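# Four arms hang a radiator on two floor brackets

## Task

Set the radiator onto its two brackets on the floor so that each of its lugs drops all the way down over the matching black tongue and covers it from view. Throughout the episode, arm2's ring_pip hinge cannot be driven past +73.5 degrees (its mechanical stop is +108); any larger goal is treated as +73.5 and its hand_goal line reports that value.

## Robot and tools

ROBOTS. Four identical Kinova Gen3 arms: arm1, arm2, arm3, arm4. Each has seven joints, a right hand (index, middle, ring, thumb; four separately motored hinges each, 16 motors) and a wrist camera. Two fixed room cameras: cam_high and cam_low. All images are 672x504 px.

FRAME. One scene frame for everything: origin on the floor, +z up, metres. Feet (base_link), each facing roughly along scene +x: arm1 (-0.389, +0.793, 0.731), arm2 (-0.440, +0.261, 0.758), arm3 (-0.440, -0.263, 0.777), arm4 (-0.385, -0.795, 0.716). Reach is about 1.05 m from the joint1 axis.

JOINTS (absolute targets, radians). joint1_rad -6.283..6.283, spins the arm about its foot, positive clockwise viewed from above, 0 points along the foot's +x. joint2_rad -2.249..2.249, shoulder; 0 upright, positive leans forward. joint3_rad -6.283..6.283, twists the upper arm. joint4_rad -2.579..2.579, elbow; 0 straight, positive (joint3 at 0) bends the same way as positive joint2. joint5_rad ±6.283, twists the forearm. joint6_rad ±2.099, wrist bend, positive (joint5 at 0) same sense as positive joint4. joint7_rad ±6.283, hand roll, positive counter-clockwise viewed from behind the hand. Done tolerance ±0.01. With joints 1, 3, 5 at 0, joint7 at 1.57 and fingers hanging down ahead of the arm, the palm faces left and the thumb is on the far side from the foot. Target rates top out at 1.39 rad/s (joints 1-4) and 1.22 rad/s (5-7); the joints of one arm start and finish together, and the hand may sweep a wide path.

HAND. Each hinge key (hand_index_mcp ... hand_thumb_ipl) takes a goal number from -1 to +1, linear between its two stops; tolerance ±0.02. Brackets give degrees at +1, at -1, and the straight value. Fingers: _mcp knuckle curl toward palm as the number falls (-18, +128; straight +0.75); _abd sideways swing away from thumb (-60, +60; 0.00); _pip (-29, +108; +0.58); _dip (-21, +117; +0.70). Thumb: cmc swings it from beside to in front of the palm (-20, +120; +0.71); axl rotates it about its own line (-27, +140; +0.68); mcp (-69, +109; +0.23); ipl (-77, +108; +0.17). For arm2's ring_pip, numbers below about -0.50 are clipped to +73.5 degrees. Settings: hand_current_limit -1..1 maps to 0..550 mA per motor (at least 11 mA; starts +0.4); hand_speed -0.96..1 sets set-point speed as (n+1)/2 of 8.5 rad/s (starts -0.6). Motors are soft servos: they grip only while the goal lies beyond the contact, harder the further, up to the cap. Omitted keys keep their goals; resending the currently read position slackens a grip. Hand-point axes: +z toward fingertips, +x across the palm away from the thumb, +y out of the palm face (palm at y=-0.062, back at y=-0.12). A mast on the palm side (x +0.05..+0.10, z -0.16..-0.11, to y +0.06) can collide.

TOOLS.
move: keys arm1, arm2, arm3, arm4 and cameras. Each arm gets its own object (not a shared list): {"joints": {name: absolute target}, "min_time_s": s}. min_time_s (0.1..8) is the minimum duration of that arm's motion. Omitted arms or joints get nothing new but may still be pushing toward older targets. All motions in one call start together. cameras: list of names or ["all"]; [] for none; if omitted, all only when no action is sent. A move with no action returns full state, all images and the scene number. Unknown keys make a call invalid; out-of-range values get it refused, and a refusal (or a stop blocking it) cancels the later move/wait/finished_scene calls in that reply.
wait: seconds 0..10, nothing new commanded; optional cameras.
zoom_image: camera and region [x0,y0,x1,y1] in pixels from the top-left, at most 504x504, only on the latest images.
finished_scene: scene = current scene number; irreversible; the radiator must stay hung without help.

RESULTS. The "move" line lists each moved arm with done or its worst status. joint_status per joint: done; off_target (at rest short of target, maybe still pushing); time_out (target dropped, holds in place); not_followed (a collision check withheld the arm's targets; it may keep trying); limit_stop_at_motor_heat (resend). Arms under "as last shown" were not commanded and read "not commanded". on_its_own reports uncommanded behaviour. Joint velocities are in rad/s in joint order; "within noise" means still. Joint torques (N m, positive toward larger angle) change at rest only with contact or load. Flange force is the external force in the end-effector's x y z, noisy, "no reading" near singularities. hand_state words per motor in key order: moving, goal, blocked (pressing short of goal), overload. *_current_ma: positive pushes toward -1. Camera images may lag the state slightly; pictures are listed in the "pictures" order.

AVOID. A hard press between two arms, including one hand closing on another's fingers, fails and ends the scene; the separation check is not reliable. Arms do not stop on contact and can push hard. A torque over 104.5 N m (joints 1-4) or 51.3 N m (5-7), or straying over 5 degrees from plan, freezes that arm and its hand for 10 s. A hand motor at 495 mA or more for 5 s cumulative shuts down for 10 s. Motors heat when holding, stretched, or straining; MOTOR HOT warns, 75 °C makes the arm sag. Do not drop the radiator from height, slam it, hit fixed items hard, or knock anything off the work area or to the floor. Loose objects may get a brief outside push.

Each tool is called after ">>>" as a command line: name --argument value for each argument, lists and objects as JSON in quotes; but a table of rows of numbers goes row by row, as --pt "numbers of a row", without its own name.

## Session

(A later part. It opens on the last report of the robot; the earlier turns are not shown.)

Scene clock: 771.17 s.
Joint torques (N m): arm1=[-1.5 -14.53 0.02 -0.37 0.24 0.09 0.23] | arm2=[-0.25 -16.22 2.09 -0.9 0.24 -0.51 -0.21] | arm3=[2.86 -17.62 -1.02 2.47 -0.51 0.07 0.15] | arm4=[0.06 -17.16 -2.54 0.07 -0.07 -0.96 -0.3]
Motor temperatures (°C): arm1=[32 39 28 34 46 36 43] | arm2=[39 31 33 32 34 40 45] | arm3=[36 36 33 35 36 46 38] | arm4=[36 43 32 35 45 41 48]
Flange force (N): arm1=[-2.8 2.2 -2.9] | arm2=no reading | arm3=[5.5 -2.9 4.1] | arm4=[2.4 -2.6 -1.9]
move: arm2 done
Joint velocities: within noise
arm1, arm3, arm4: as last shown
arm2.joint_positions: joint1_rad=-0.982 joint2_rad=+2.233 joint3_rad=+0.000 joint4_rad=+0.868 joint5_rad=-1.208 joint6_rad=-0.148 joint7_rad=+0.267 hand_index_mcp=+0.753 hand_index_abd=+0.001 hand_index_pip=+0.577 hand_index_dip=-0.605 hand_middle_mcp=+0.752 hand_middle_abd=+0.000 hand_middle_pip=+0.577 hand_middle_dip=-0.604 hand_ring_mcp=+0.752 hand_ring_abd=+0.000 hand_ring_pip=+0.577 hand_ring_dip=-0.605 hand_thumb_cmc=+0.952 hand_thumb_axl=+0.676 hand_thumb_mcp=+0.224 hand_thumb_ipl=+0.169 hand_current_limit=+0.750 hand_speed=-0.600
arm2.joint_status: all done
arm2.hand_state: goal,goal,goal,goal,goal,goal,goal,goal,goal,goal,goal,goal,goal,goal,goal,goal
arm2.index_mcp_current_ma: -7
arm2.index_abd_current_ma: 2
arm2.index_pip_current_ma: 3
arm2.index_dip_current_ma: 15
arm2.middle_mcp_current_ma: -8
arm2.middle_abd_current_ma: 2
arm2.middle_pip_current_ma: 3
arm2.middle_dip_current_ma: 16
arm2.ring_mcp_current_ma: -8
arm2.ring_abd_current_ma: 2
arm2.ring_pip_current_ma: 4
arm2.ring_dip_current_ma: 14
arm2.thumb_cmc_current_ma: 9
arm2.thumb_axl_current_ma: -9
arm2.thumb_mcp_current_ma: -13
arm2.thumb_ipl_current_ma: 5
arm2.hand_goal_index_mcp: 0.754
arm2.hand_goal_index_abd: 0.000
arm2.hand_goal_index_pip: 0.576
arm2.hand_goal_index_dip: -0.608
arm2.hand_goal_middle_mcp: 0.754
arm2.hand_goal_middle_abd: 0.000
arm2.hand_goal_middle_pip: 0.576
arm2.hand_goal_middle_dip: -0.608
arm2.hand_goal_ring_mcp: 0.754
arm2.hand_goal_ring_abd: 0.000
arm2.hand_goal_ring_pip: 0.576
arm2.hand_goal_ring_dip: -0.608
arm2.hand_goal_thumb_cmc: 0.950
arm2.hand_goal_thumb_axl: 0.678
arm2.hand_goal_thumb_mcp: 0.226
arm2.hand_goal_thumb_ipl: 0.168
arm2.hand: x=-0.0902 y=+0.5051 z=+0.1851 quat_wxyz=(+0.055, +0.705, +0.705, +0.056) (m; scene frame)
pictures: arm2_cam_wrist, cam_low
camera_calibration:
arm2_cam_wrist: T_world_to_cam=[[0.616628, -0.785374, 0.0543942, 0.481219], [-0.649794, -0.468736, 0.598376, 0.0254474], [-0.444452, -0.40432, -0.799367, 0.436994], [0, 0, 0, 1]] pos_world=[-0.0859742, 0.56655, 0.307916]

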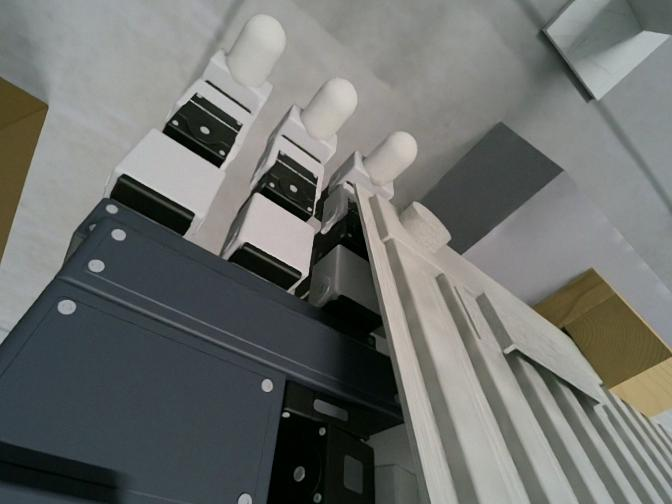

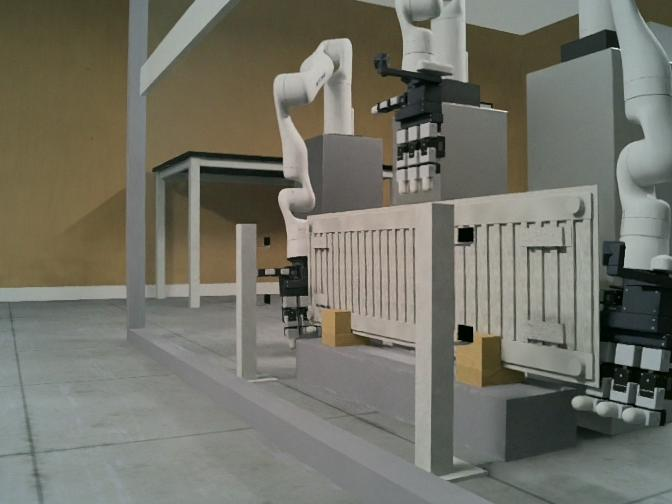

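>>> move --arm2 '{"joints": {"joint1_rad": -0.9276, "joint2_rad": 2.2318, "joint4_rad": 0.9418, "joint5_rad": -0.7929, "joint6_rad": -0.1879, "joint7_rad": -0.0985}, "min_time_s": 1.5}' --cameras '["arm2_cam_wrist", "cam_low"]'

>>> move --arm2 '{"joints": {"joint1_rad": -0.869, "joint2_rad": 2.2352, "joint4_rad": 0.999, "joint5_rad": -0.5701, "joint6_rad": -0.2375, "joint7_rad": -0.2667}, "min_time_s": 1.5}' --cameras '["arm2_cam_wrist", "cam_low", "cam_high"]'

Scene clock: 778.47 s.
Joint torques (N m): arm1=[-1.54 -14.51 -0.05 -0.33 0.23 0.07 0.31] | arm2=[-0.23 -15.67 2.09 -0.34 0.21 -0.53 -0.19] | arm3=[2.86 -17.62 -1.01 2.5 -0.48 0.08 0.17] | arm4=[0.05 -17.29 -2.58 0.11 -0.07 -0.98 -0.27]
Motor temperatures (°C): arm1=[32 39 28 34 46 36 43] | arm2=[39 32 33 32 34 40 45] | arm3=[36 37 33 35 36 46 38] | arm4=[36 43 32 35 45 41 48]
Flange force (N): arm1=[-2.7 2.3 -3.0] | arm2=[-3.8 -3.0 -5.1] | arm3=[5.6 -2.9 4.1] | arm4=[2.4 -2.7 -1.4]
move: arm2 done
Joint velocities: within noise
arm1.joint_positions: joint1_rad=-0.500 joint2_rad=+0.935 joint3_rad=+0.000 joint4_rad=+2.192 joint5_rad=+0.000 joint6_rad=+0.014 joint7_rad=-0.880 hand_index_mcp=+0.753 hand_index_abd=+0.000 hand_index_pip=+0.577 hand_index_dip=+0.696 hand_middle_mcp=+0.753 hand_middle_abd=+0.000 hand_middle_pip=+0.577 hand_middle_dip=+0.696 hand_ring_mcp=+0.753 hand_ring_abd=+0.000 hand_ring_pip=+0.577 hand_ring_dip=+0.696 hand_thumb_cmc=+0.714 hand_thumb_axl=+0.677 hand_thumb_mcp=+0.224 hand_thumb_ipl=+0.168 hand_current_limit=+0.400 hand_speed=-0.600
arm1.joint_status: not commanded
arm1.hand_state: goal,goal,goal,goal,goal,goal,goal,goal,goal,goal,goal,goal,goal,goal,goal,goal
arm1.index_mcp_current_ma: -1
arm1.index_abd_current_ma: 0
arm1.index_pip_current_ma: 1
arm1.index_dip_current_ma: 0
arm1.middle_mcp_current_ma: -1
arm1.middle_abd_current_ma: 0
arm1.middle_pip_current_ma: 1
arm1.middle_dip_current_ma: 0
arm1.ring_mcp_current_ma: -1
arm1.ring_abd_current_ma: 0
arm1.ring_pip_current_ma: 1
arm1.ring_dip_current_ma: 0
arm1.thumb_cmc_current_ma: 0
arm1.thumb_axl_current_ma: -1
arm1.thumb_mcp_current_ma: -6
arm1.thumb_ipl_current_ma: 0
arm1.hand_goal_index_mcp: 0.754
arm1.hand_goal_index_abd: 0.000
arm1.hand_goal_index_pip: 0.576
arm1.hand_goal_index_dip: 0.696
arm1.hand_goal_middle_mcp: 0.754
arm1.hand_goal_middle_abd: 0.000
arm1.hand_goal_middle_pip: 0.576
arm1.hand_goal_middle_dip: 0.696
arm1.hand_goal_ring_mcp: 0.754
arm1.hand_goal_ring_abd: 0.000
arm1.hand_goal_ring_pip: 0.576
arm1.hand_goal_ring_dip: 0.696
arm1.hand_goal_thumb_cmc: 0.714
arm1.hand_goal_thumb_axl: 0.678
arm1.hand_goal_thumb_mcp: 0.226
arm1.hand_goal_thumb_ipl: 0.168
arm1.hand: x=-0.0078 y=+0.8966 z=+0.6542 quat_wxyz=(-0.001, +0.819, +0.574, +0.007) (m; scene frame)
arm2.joint_positions: joint1_rad=-0.928 joint2_rad=+2.232 joint3_rad=+0.000 joint4_rad=+0.942 joint5_rad=-0.793 joint6_rad=-0.188 joint7_rad=-0.098 hand_index_mcp=+0.753 hand_index_abd=+0.001 hand_index_pip=+0.577 hand_index_dip=-0.605 hand_middle_mcp=+0.752 hand_middle_abd=+0.000 hand_middle_pip=+0.577 hand_middle_dip=-0.604 hand_ring_mcp=+0.752 hand_ring_abd=+0.000 hand_ring_pip=+0.577 hand_ring_dip=-0.605 hand_thumb_cmc=+0.952 hand_thumb_axl=+0.676 hand_thumb_mcp=+0.224 hand_thumb_ipl=+0.169 hand_current_limit=+0.750 hand_speed=-0.600
arm2.joint_status: all done
arm2.hand_state: goal,goal,goal,goal,goal,goal,goal,goal,goal,goal,goal,goal,goal,goal,goal,goal
arm2.index_mcp_current_ma: -7
arm2.index_abd_current_ma: 2
arm2.index_pip_current_ma: 3
arm2.index_dip_current_ma: 15
arm2.middle_mcp_current_ma: -8
arm2.middle_abd_current_ma: 2
arm2.middle_pip_current_ma: 3
arm2.middle_dip_current_ma: 16
arm2.ring_mcp_current_ma: -8
arm2.ring_abd_current_ma: 2
arm2.ring_pip_current_ma: 4
arm2.ring_dip_current_ma: 14
arm2.thumb_cmc_current_ma: 9
arm2.thumb_axl_current_ma: -9
arm2.thumb_mcp_current_ma: -13
arm2.thumb_ipl_current_ma: 5
arm2.hand_goal_index_mcp: 0.754
arm2.hand_goal_index_abd: 0.000
arm2.hand_goal_index_pip: 0.576
arm2.hand_goal_index_dip: -0.608
arm2.hand_goal_middle_mcp: 0.754
arm2.hand_goal_middle_abd: 0.000
arm2.hand_goal_middle_pip: 0.576
arm2.hand_goal_middle_dip: -0.608
arm2.hand_goal_ring_mcp: 0.754
arm2.hand_goal_ring_abd: 0.000
arm2.hand_goal_ring_pip: 0.576
arm2.hand_goal_ring_dip: -0.608
arm2.hand_goal_thumb_cmc: 0.950
arm2.hand_goal_thumb_axl: 0.678
arm2.hand_goal_thumb_mcp: 0.226
arm2.hand_goal_thumb_ipl: 0.168
arm2.hand: x=-0.0901 y=+0.4751 z=+0.1852 quat_wxyz=(+0.055, +0.705, +0.705, +0.056) (m; scene frame)
arm3.joint_positions: joint1_rad=-0.730 joint2_rad=+1.269 joint3_rad=+0.000 joint4_rad=+2.072 joint5_rad=+0.000 joint6_rad=-0.199 joint7_rad=-0.798 hand_index_mcp=+0.753 hand_index_abd=+0.000 hand_index_pip=+0.577 hand_index_dip=+0.696 hand_middle_mcp=+0.753 hand_middle_abd=+0.000 hand_middle_pip=+0.577 hand_middle_dip=+0.696 hand_ring_mcp=+0.753 hand_ring_abd=+0.000 hand_ring_pip=+0.577 hand_ring_dip=+0.696 hand_thumb_cmc=+0.714 hand_thumb_axl=+0.677 hand_thumb_mcp=+0.223 hand_thumb_ipl=+0.168 hand_current_limit=+0.400 hand_speed=-0.600
arm3.joint_status: not commanded
arm3.hand_state: goal,goal,goal,goal,goal,goal,goal,goal,goal,goal,goal,goal,goal,goal,goal,goal
arm3.index_mcp_current_ma: 0
arm3.index_abd_current_ma: 0
arm3.index_pip_current_ma: 0
arm3.index_dip_current_ma: 0
arm3.middle_mcp_current_ma: 0
arm3.middle_abd_current_ma: 0
arm3.middle_pip_current_ma: 0
arm3.middle_dip_current_ma: 0
arm3.ring_mcp_current_ma: 0
arm3.ring_abd_current_ma: 0
arm3.ring_pip_current_ma: 0
arm3.ring_dip_current_ma: 0
arm3.thumb_cmc_current_ma: 0
arm3.thumb_axl_current_ma: 0
arm3.thumb_mcp_current_ma: -3
arm3.thumb_ipl_current_ma: 0
arm3.hand_goal_index_mcp: 0.754
arm3.hand_goal_index_abd: 0.000
arm3.hand_goal_index_pip: 0.576
arm3.hand_goal_index_dip: 0.696
arm3.hand_goal_middle_mcp: 0.754
arm3.hand_goal_middle_abd: 0.000
arm3.hand_goal_middle_pip: 0.576
arm3.hand_goal_middle_dip: 0.696
arm3.hand_goal_ring_mcp: 0.754
arm3.hand_goal_ring_abd: 0.000
arm3.hand_goal_ring_pip: 0.576
arm3.hand_goal_ring_dip: 0.696
arm3.hand_goal_thumb_cmc: 0.714
arm3.hand_goal_thumb_axl: 0.678
arm3.hand_goal_thumb_mcp: 0.226
arm3.hand_goal_thumb_ipl: 0.168
arm3.hand: x=-0.0972 y=-0.0600 z=+0.5812 quat_wxyz=(+0.005, +0.707, +0.707, +0.004) (m; scene frame)
arm4: as last shown
pictures: arm2_cam_wrist, cam_low
camera_calibration:
arm2_cam_wrist: T_world_to_cam=[[0.61631, -0.785619, 0.054449, 0.457678], [-0.649949, -0.4684, 0.598471, 0.011168], [-0.444666, -0.404233, -0.799292, 0.424901], [0, 0, 0, 1]] pos_world=[-0.0858741, 0.536551, 0.308016]

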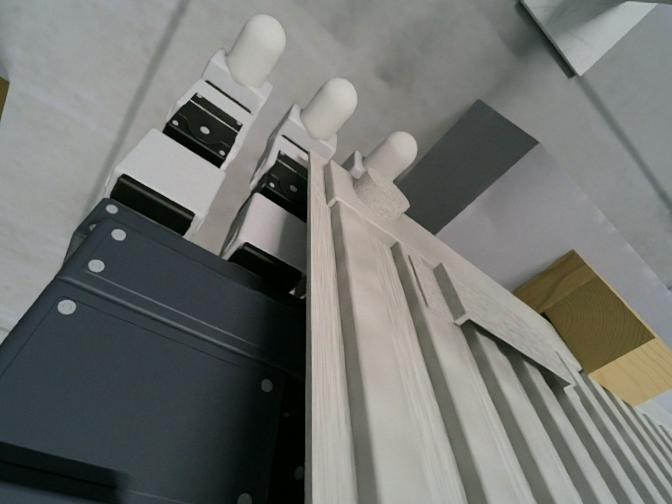

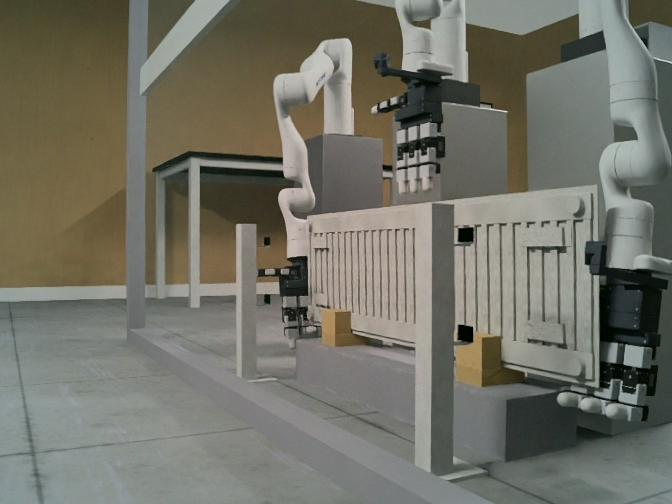

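Scene clock: 780.33 s.
Joint torques (N m): arm1=[-1.46 -14.6 -0.04 -0.3 0.18 0.08 0.25] | arm2=[-0.26 -15.12 2.09 0.17 0.15 -0.55 -0.25] | arm3=[2.88 -17.64 -1.06 2.51 -0.49 0.09 0.14] | arm4=[0.09 -17.31 -2.63 0.13 -0.04 -1.02 -0.34]
Motor temperatures (°C): arm1=[32 39 28 34 46 36 43] | arm2=[39 32 33 32 34 40 45] | arm3=[36 37 33 35 36 46 38] | arm4=[36 43 32 35 45 41 48]
Flange force (N): arm1=[-2.6 2.3 -2.7] | arm2=[-2.1 -2.1 -3.4] | arm3=[5.5 -2.9 4.2] | arm4=[2.5 -2.6 -1.3]
move: arm2 done
Joint velocities: within noise
arm1, arm3, arm4: as last shown
arm2.joint_positions: joint1_rad=-0.869 joint2_rad=+2.235 joint3_rad=+0.000 joint4_rad=+0.999 joint5_rad=-0.570 joint6_rad=-0.238 joint7_rad=-0.267 hand_index_mcp=+0.753 hand_index_abd=+0.001 hand_index_pip=+0.577 hand_index_dip=-0.605 hand_middle_mcp=+0.752 hand_middle_abd=+0.000 hand_middle_pip=+0.577 hand_middle_dip=-0.604 hand_ring_mcp=+0.752 hand_ring_abd=+0.000 hand_ring_pip=+0.577 hand_ring_dip=-0.605 hand_thumb_cmc=+0.952 hand_thumb_axl=+0.676 hand_thumb_mcp=+0.224 hand_thumb_ipl=+0.169 hand_current_limit=+0.750 hand_speed=-0.600
arm2.joint_status: all done
arm2.hand_state: goal,goal,goal,goal,goal,goal,goal,goal,goal,goal,goal,goal,goal,goal,goal,goal
arm2.index_mcp_current_ma: -7
arm2.index_abd_current_ma: 2
arm2.index_pip_current_ma: 3
arm2.index_dip_current_ma: 15
arm2.middle_mcp_current_ma: -8
arm2.middle_abd_current_ma: 2
arm2.middle_pip_current_ma: 3
arm2.middle_dip_current_ma: 16
arm2.ring_mcp_current_ma: -8
arm2.ring_abd_current_ma: 2
arm2.ring_pip_current_ma: 4
arm2.ring_dip_current_ma: 14
arm2.thumb_cmc_current_ma: 9
arm2.thumb_axl_current_ma: -9
arm2.thumb_mcp_current_ma: -13
arm2.thumb_ipl_current_ma: 5
arm2.hand_goal_index_mcp: 0.754
arm2.hand_goal_index_abd: 0.000
arm2.hand_goal_index_pip: 0.576
arm2.hand_goal_index_dip: -0.608
arm2.hand_goal_middle_mcp: 0.754
arm2.hand_goal_middle_abd: 0.000
arm2.hand_goal_middle_pip: 0.576
arm2.hand_goal_middle_dip: -0.608
arm2.hand_goal_ring_mcp: 0.754
arm2.hand_goal_ring_abd: 0.000
arm2.hand_goal_ring_pip: 0.576
arm2.hand_goal_ring_dip: -0.608
arm2.hand_goal_thumb_cmc: 0.950
arm2.hand_goal_thumb_axl: 0.678
arm2.hand_goal_thumb_mcp: 0.226
arm2.hand_goal_thumb_ipl: 0.168
arm2.hand: x=-0.0900 y=+0.4470 z=+0.1851 quat_wxyz=(+0.055, +0.705, +0.705, +0.056) (m; scene frame)
pictures: arm2_cam_wrist, cam_high, cam_low
camera_calibration:
arm2_cam_wrist: T_world_to_cam=[[0.616073, -0.785809, 0.0543897, 0.435641], [-0.650143, -0.468297, 0.598341, -0.0018979], [-0.444711, -0.403983, -0.799393, 0.413407], [0, 0, 0, 1]] pos_world=[-0.085774, 0.508451, 0.307916]

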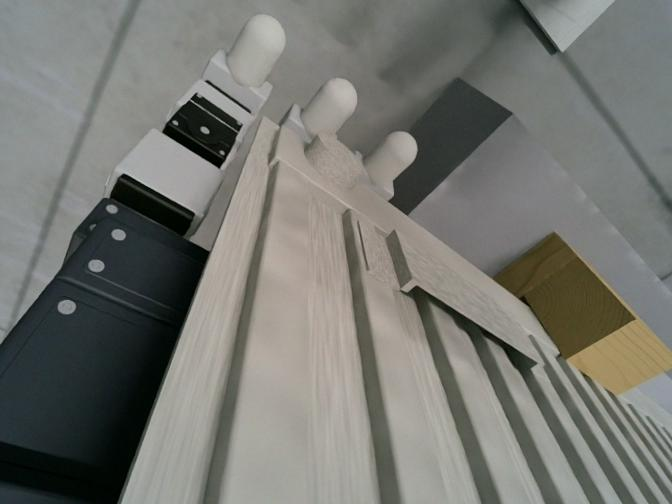

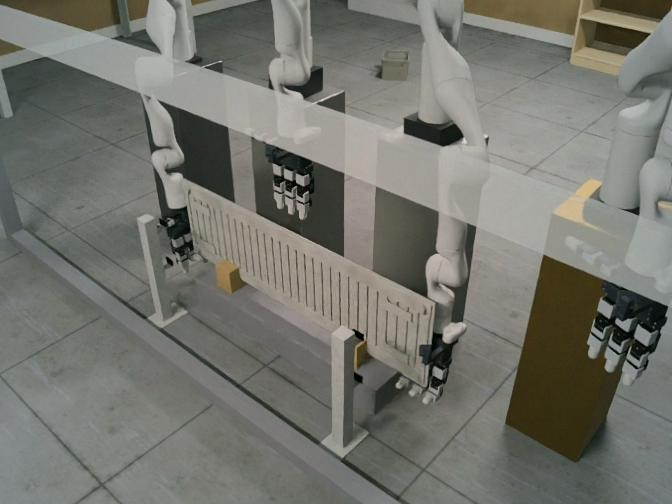

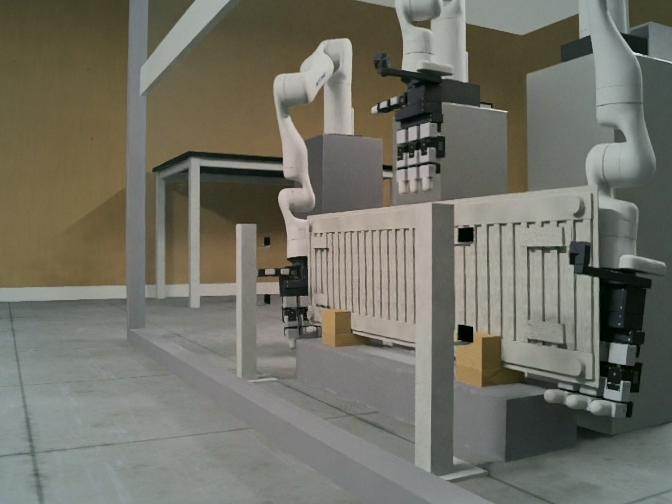

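>>> move --arm3 '{"joints": {"joint1_rad": -0.733, "joint2_rad": 1.5457, "joint4_rad": 1.86, "joint6_rad": -0.2641, "joint7_rad": -0.8}, "min_time_s": 1.5}'

>>> move --arm3 '{"joints": {"joint1_rad": -0.7365, "joint2_rad": 1.8006, "joint4_rad": 1.5718, "joint6_rad": -0.2308, "joint7_rad": -0.8045}, "min_time_s": 1.5}' --cameras '["arm3_cam_wrist", "cam_high"]'

>>> move --arm3 '{"joints": {"hand_thumb_cmc": -0.571, "hand_current_limit": 0.3}}' --cameras '["arm3_cam_wrist"]'

Scene clock: 799.17 s.
Joint torques (N m): arm1=[-1.47 -14.65 0.02 -0.29 0.17 0.11 0.23] | arm2=[-0.24 -15.1 2.03 0.17 0.18 -0.5 -0.19] | arm3=[2.86 -17.95 -1.03 3 -0.52 0.09 0.16] | arm4=[0.09 -17.28 -2.57 0.07 -0.06 -1.03 -0.34]
Motor temperatures (°C): arm1=[32 39 28 34 46 36 43] | arm2=[39 32 33 32 34 40 45] | arm3=[36 37 33 35 36 46 38] | arm4=[36 43 32 35 45 41 48]
Flange force (N): arm1=[-2.7 2.3 -2.5] | arm2=[-1.9 -2.1 -3.4] | arm3=[4.9 -2.8 4.3] | arm4=[2.4 -2.6 -1.6]
move: arm3 done
Joint velocities: within noise
arm1, arm2, arm4: as last shown
arm3.joint_positions: joint1_rad=-0.733 joint2_rad=+1.546 joint3_rad=+0.000 joint4_rad=+1.860 joint5_rad=+0.000 joint6_rad=-0.264 joint7_rad=-0.800 hand_index_mcp=+0.753 hand_index_abd=+0.000 hand_index_pip=+0.577 hand_index_dip=+0.696 hand_middle_mcp=+0.753 hand_middle_abd=+0.000 hand_middle_pip=+0.577 hand_middle_dip=+0.696 hand_ring_mcp=+0.753 hand_ring_abd=+0.000 hand_ring_pip=+0.577 hand_ring_dip=+0.696 hand_thumb_cmc=+0.714 hand_thumb_axl=+0.677 hand_thumb_mcp=+0.223 hand_thumb_ipl=+0.168 hand_current_limit=+0.400 hand_speed=-0.600
arm3.joint_status: all done
arm3.hand_state: goal,goal,goal,goal,goal,goal,goal,goal,goal,goal,goal,goal,goal,goal,goal,goal
arm3.index_mcp_current_ma: 0
arm3.index_abd_current_ma: 0
arm3.index_pip_current_ma: 0
arm3.index_dip_current_ma: 0
arm3.middle_mcp_current_ma: 0
arm3.middle_abd_current_ma: 0
arm3.middle_pip_current_ma: 0
arm3.middle_dip_current_ma: 0
arm3.ring_mcp_current_ma: 0
arm3.ring_abd_current_ma: 0
arm3.ring_pip_current_ma: 0
arm3.ring_dip_current_ma: 0
arm3.thumb_cmc_current_ma: 0
arm3.thumb_axl_current_ma: 0
arm3.thumb_mcp_current_ma: -3
arm3.thumb_ipl_current_ma: 0
arm3.hand_goal_index_mcp: 0.754
arm3.hand_goal_index_abd: 0.000
arm3.hand_goal_index_pip: 0.576
arm3.hand_goal_index_dip: 0.696
arm3.hand_goal_middle_mcp: 0.754
arm3.hand_goal_middle_abd: 0.000
arm3.hand_goal_middle_pip: 0.576
arm3.hand_goal_middle_dip: 0.696
arm3.hand_goal_ring_mcp: 0.754
arm3.hand_goal_ring_abd: 0.000
arm3.hand_goal_ring_pip: 0.576
arm3.hand_goal_ring_dip: 0.696
arm3.hand_goal_thumb_cmc: 0.714
arm3.hand_goal_thumb_axl: 0.678
arm3.hand_goal_thumb_mcp: 0.226
arm3.hand_goal_thumb_ipl: 0.168
arm3.hand: x=-0.0971 y=-0.0602 z=+0.4713 quat_wxyz=(+0.005, +0.707, +0.707, +0.004) (m; scene frame)
pictures: none

Scene clock: 801.07 s.
Joint torques (N m): arm1=[-1.56 -14.59 0.03 -0.28 0.24 0.05 0.27] | arm2=[-0.2 -15.08 2.07 0.14 0.17 -0.52 -0.24] | arm3=[2.89 -17.75 -1.03 2.73 -0.52 0.1 0.17] | arm4=[0.12 -17.22 -2.56 0.09 -0.08 -1.01 -0.32]
Motor temperatures (°C): arm1=[32 39 28 34 46 36 43] | arm2=[39 32 33 32 34 40 45] | arm3=[36 37 33 35 36 46 38] | arm4=[36 43 32 35 45 41 48]
Flange force (N): arm1=[-2.6 2.6 -2.8] | arm2=[-2.0 -2.2 -3.7] | arm3=[5.1 -3.0 4.8] | arm4=[2.5 -2.5 -1.7]
move: arm3 done
Joint velocities: within noise
arm1, arm2, arm4: as last shown
arm3.joint_positions: joint1_rad=-0.736 joint2_rad=+1.801 joint3_rad=+0.000 joint4_rad=+1.572 joint5_rad=+0.000 joint6_rad=-0.231 joint7_rad=-0.804 hand_index_mcp=+0.753 hand_index_abd=+0.000 hand_index_pip=+0.577 hand_index_dip=+0.696 hand_middle_mcp=+0.753 hand_middle_abd=+0.000 hand_middle_pip=+0.577 hand_middle_dip=+0.696 hand_ring_mcp=+0.753 hand_ring_abd=+0.000 hand_ring_pip=+0.577 hand_ring_dip=+0.696 hand_thumb_cmc=+0.714 hand_thumb_axl=+0.677 hand_thumb_mcp=+0.223 hand_thumb_ipl=+0.168 hand_current_limit=+0.400 hand_speed=-0.600
arm3.joint_status: all done
arm3.hand_state: goal,goal,goal,goal,goal,goal,goal,goal,goal,goal,goal,goal,goal,goal,goal,goal
arm3.index_mcp_current_ma: 0
arm3.index_abd_current_ma: 0
arm3.index_pip_current_ma: 0
arm3.index_dip_current_ma: 0
arm3.middle_mcp_current_ma: 0
arm3.middle_abd_current_ma: 0
arm3.middle_pip_current_ma: 0
arm3.middle_dip_current_ma: 0
arm3.ring_mcp_current_ma: 0
arm3.ring_abd_current_ma: 0
arm3.ring_pip_current_ma: 0
arm3.ring_dip_current_ma: 0
arm3.thumb_cmc_current_ma: 0
arm3.thumb_axl_current_ma: 0
arm3.thumb_mcp_current_ma: -3
arm3.thumb_ipl_current_ma: 0
arm3.hand_goal_index_mcp: 0.754
arm3.hand_goal_index_abd: 0.000
arm3.hand_goal_index_pip: 0.576
arm3.hand_goal_index_dip: 0.696
arm3.hand_goal_middle_mcp: 0.754
arm3.hand_goal_middle_abd: 0.000
arm3.hand_goal_middle_pip: 0.576
arm3.hand_goal_middle_dip: 0.696
arm3.hand_goal_ring_mcp: 0.754
arm3.hand_goal_ring_abd: 0.000
arm3.hand_goal_ring_pip: 0.576
arm3.hand_goal_ring_dip: 0.696
arm3.hand_goal_thumb_cmc: 0.714
arm3.hand_goal_thumb_axl: 0.678
arm3.hand_goal_thumb_mcp: 0.226
arm3.hand_goal_thumb_ipl: 0.168
arm3.hand: x=-0.0971 y=-0.0602 z=+0.3623 quat_wxyz=(+0.005, +0.707, +0.707, +0.004) (m; scene frame)
pictures: arm3_cam_wrist, cam_high
camera_calibration:
arm3_cam_wrist: T_world_to_cam=[[0.616104, -0.784185, 0.0739529, 0.0134005], [-0.592138, -0.399206, 0.700006, -0.380678], [-0.519412, -0.475067, -0.710298, 0.309441], [0, 0, 0, 1]] pos_world=[-0.0729427, 0.00554471, 0.485281]

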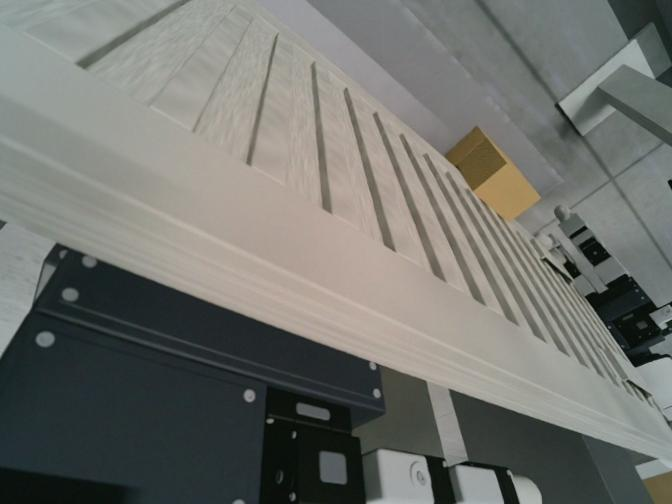

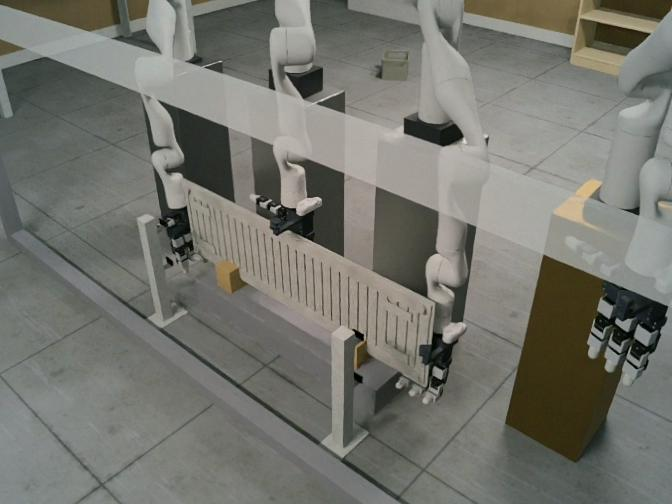

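Scene clock: 802.43 s.
Joint torques (N m): arm1=[-1.58 -14.47 0.06 -0.27 0.22 0.06 0.21] | arm2=[-0.17 -15.07 2.1 0.2 0.17 -0.5 -0.21] | arm3=[2.91 -17.86 -0.99 2.67 -0.48 0.02 0.16] | arm4=[0.05 -17.22 -2.64 0.11 -0.02 -1.01 -0.33]
Motor temperatures (°C): arm1=[32 39 28 34 46 36 43] | arm2=[39 32 33 32 34 40 45] | arm3=[36 37 33 35 36 46 38] | arm4=[36 43 32 35 45 41 48]
Flange force (N): arm1=[-2.7 2.7 -3.1] | arm2=[-1.8 -2.3 -3.4] | arm3=[5.1 -3.1 4.9] | arm4=[2.5 -2.6 -1.7]
move: arm3 done
Joint velocities: within noise
arm1, arm2, arm4: as last shown
arm3.joint_positions: joint1_rad=-0.737 joint2_rad=+1.801 joint3_rad=+0.000 joint4_rad=+1.572 joint5_rad=+0.000 joint6_rad=-0.231 joint7_rad=-0.804 hand_index_mcp=+0.753 hand_index_abd=+0.000 hand_index_pip=+0.577 hand_index_dip=+0.696 hand_middle_mcp=+0.753 hand_middle_abd=+0.000 hand_middle_pip=+0.577 hand_middle_dip=+0.696 hand_ring_mcp=+0.753 hand_ring_abd=+0.000 hand_ring_pip=+0.577 hand_ring_dip=+0.696 hand_thumb_cmc=-0.568 hand_thumb_axl=+0.677 hand_thumb_mcp=+0.223 hand_thumb_ipl=+0.168 hand_current_limit=+0.300 hand_speed=-0.600
arm3.joint_status: all done
arm3.hand_state: goal,goal,goal,goal,goal,goal,goal,goal,goal,goal,goal,goal,goal,goal,goal,goal
arm3.index_mcp_current_ma: 0
arm3.index_abd_current_ma: 0
arm3.index_pip_current_ma: 0
arm3.index_dip_current_ma: 0
arm3.middle_mcp_current_ma: 0
arm3.middle_abd_current_ma: 0
arm3.middle_pip_current_ma: 0
arm3.middle_dip_current_ma: 0
arm3.ring_mcp_current_ma: 0
arm3.ring_abd_current_ma: 0
arm3.ring_pip_current_ma: 0
arm3.ring_dip_current_ma: 0
arm3.thumb_cmc_current_ma: 2
arm3.thumb_axl_current_ma: 0
arm3.thumb_mcp_current_ma: -3
arm3.thumb_ipl_current_ma: 0
arm3.hand_goal_index_mcp: 0.754
arm3.hand_goal_index_abd: 0.000
arm3.hand_goal_index_pip: 0.576
arm3.hand_goal_index_dip: 0.696
arm3.hand_goal_middle_mcp: 0.754
arm3.hand_goal_middle_abd: 0.000
arm3.hand_goal_middle_pip: 0.576
arm3.hand_goal_middle_dip: 0.696
arm3.hand_goal_ring_mcp: 0.754
arm3.hand_goal_ring_abd: 0.000
arm3.hand_goal_ring_pip: 0.576
arm3.hand_goal_ring_dip: 0.696
arm3.hand_goal_thumb_cmc: -0.570
arm3.hand_goal_thumb_axl: 0.678
arm3.hand_goal_thumb_mcp: 0.226
arm3.hand_goal_thumb_ipl: 0.168
arm3.hand: x=-0.0971 y=-0.0602 z=+0.3623 quat_wxyz=(+0.005, +0.707, +0.707, +0.004) (m; scene frame)
pictures: arm3_cam_wrist
camera_calibration:
arm3_cam_wrist: T_world_to_cam=[[0.616104, -0.784185, 0.0739529, 0.0134005], [-0.592138, -0.399206, 0.700006, -0.380678], [-0.519412, -0.475067, -0.710298, 0.309441], [0, 0, 0, 1]] pos_world=[-0.0729427, 0.00554471, 0.485281]

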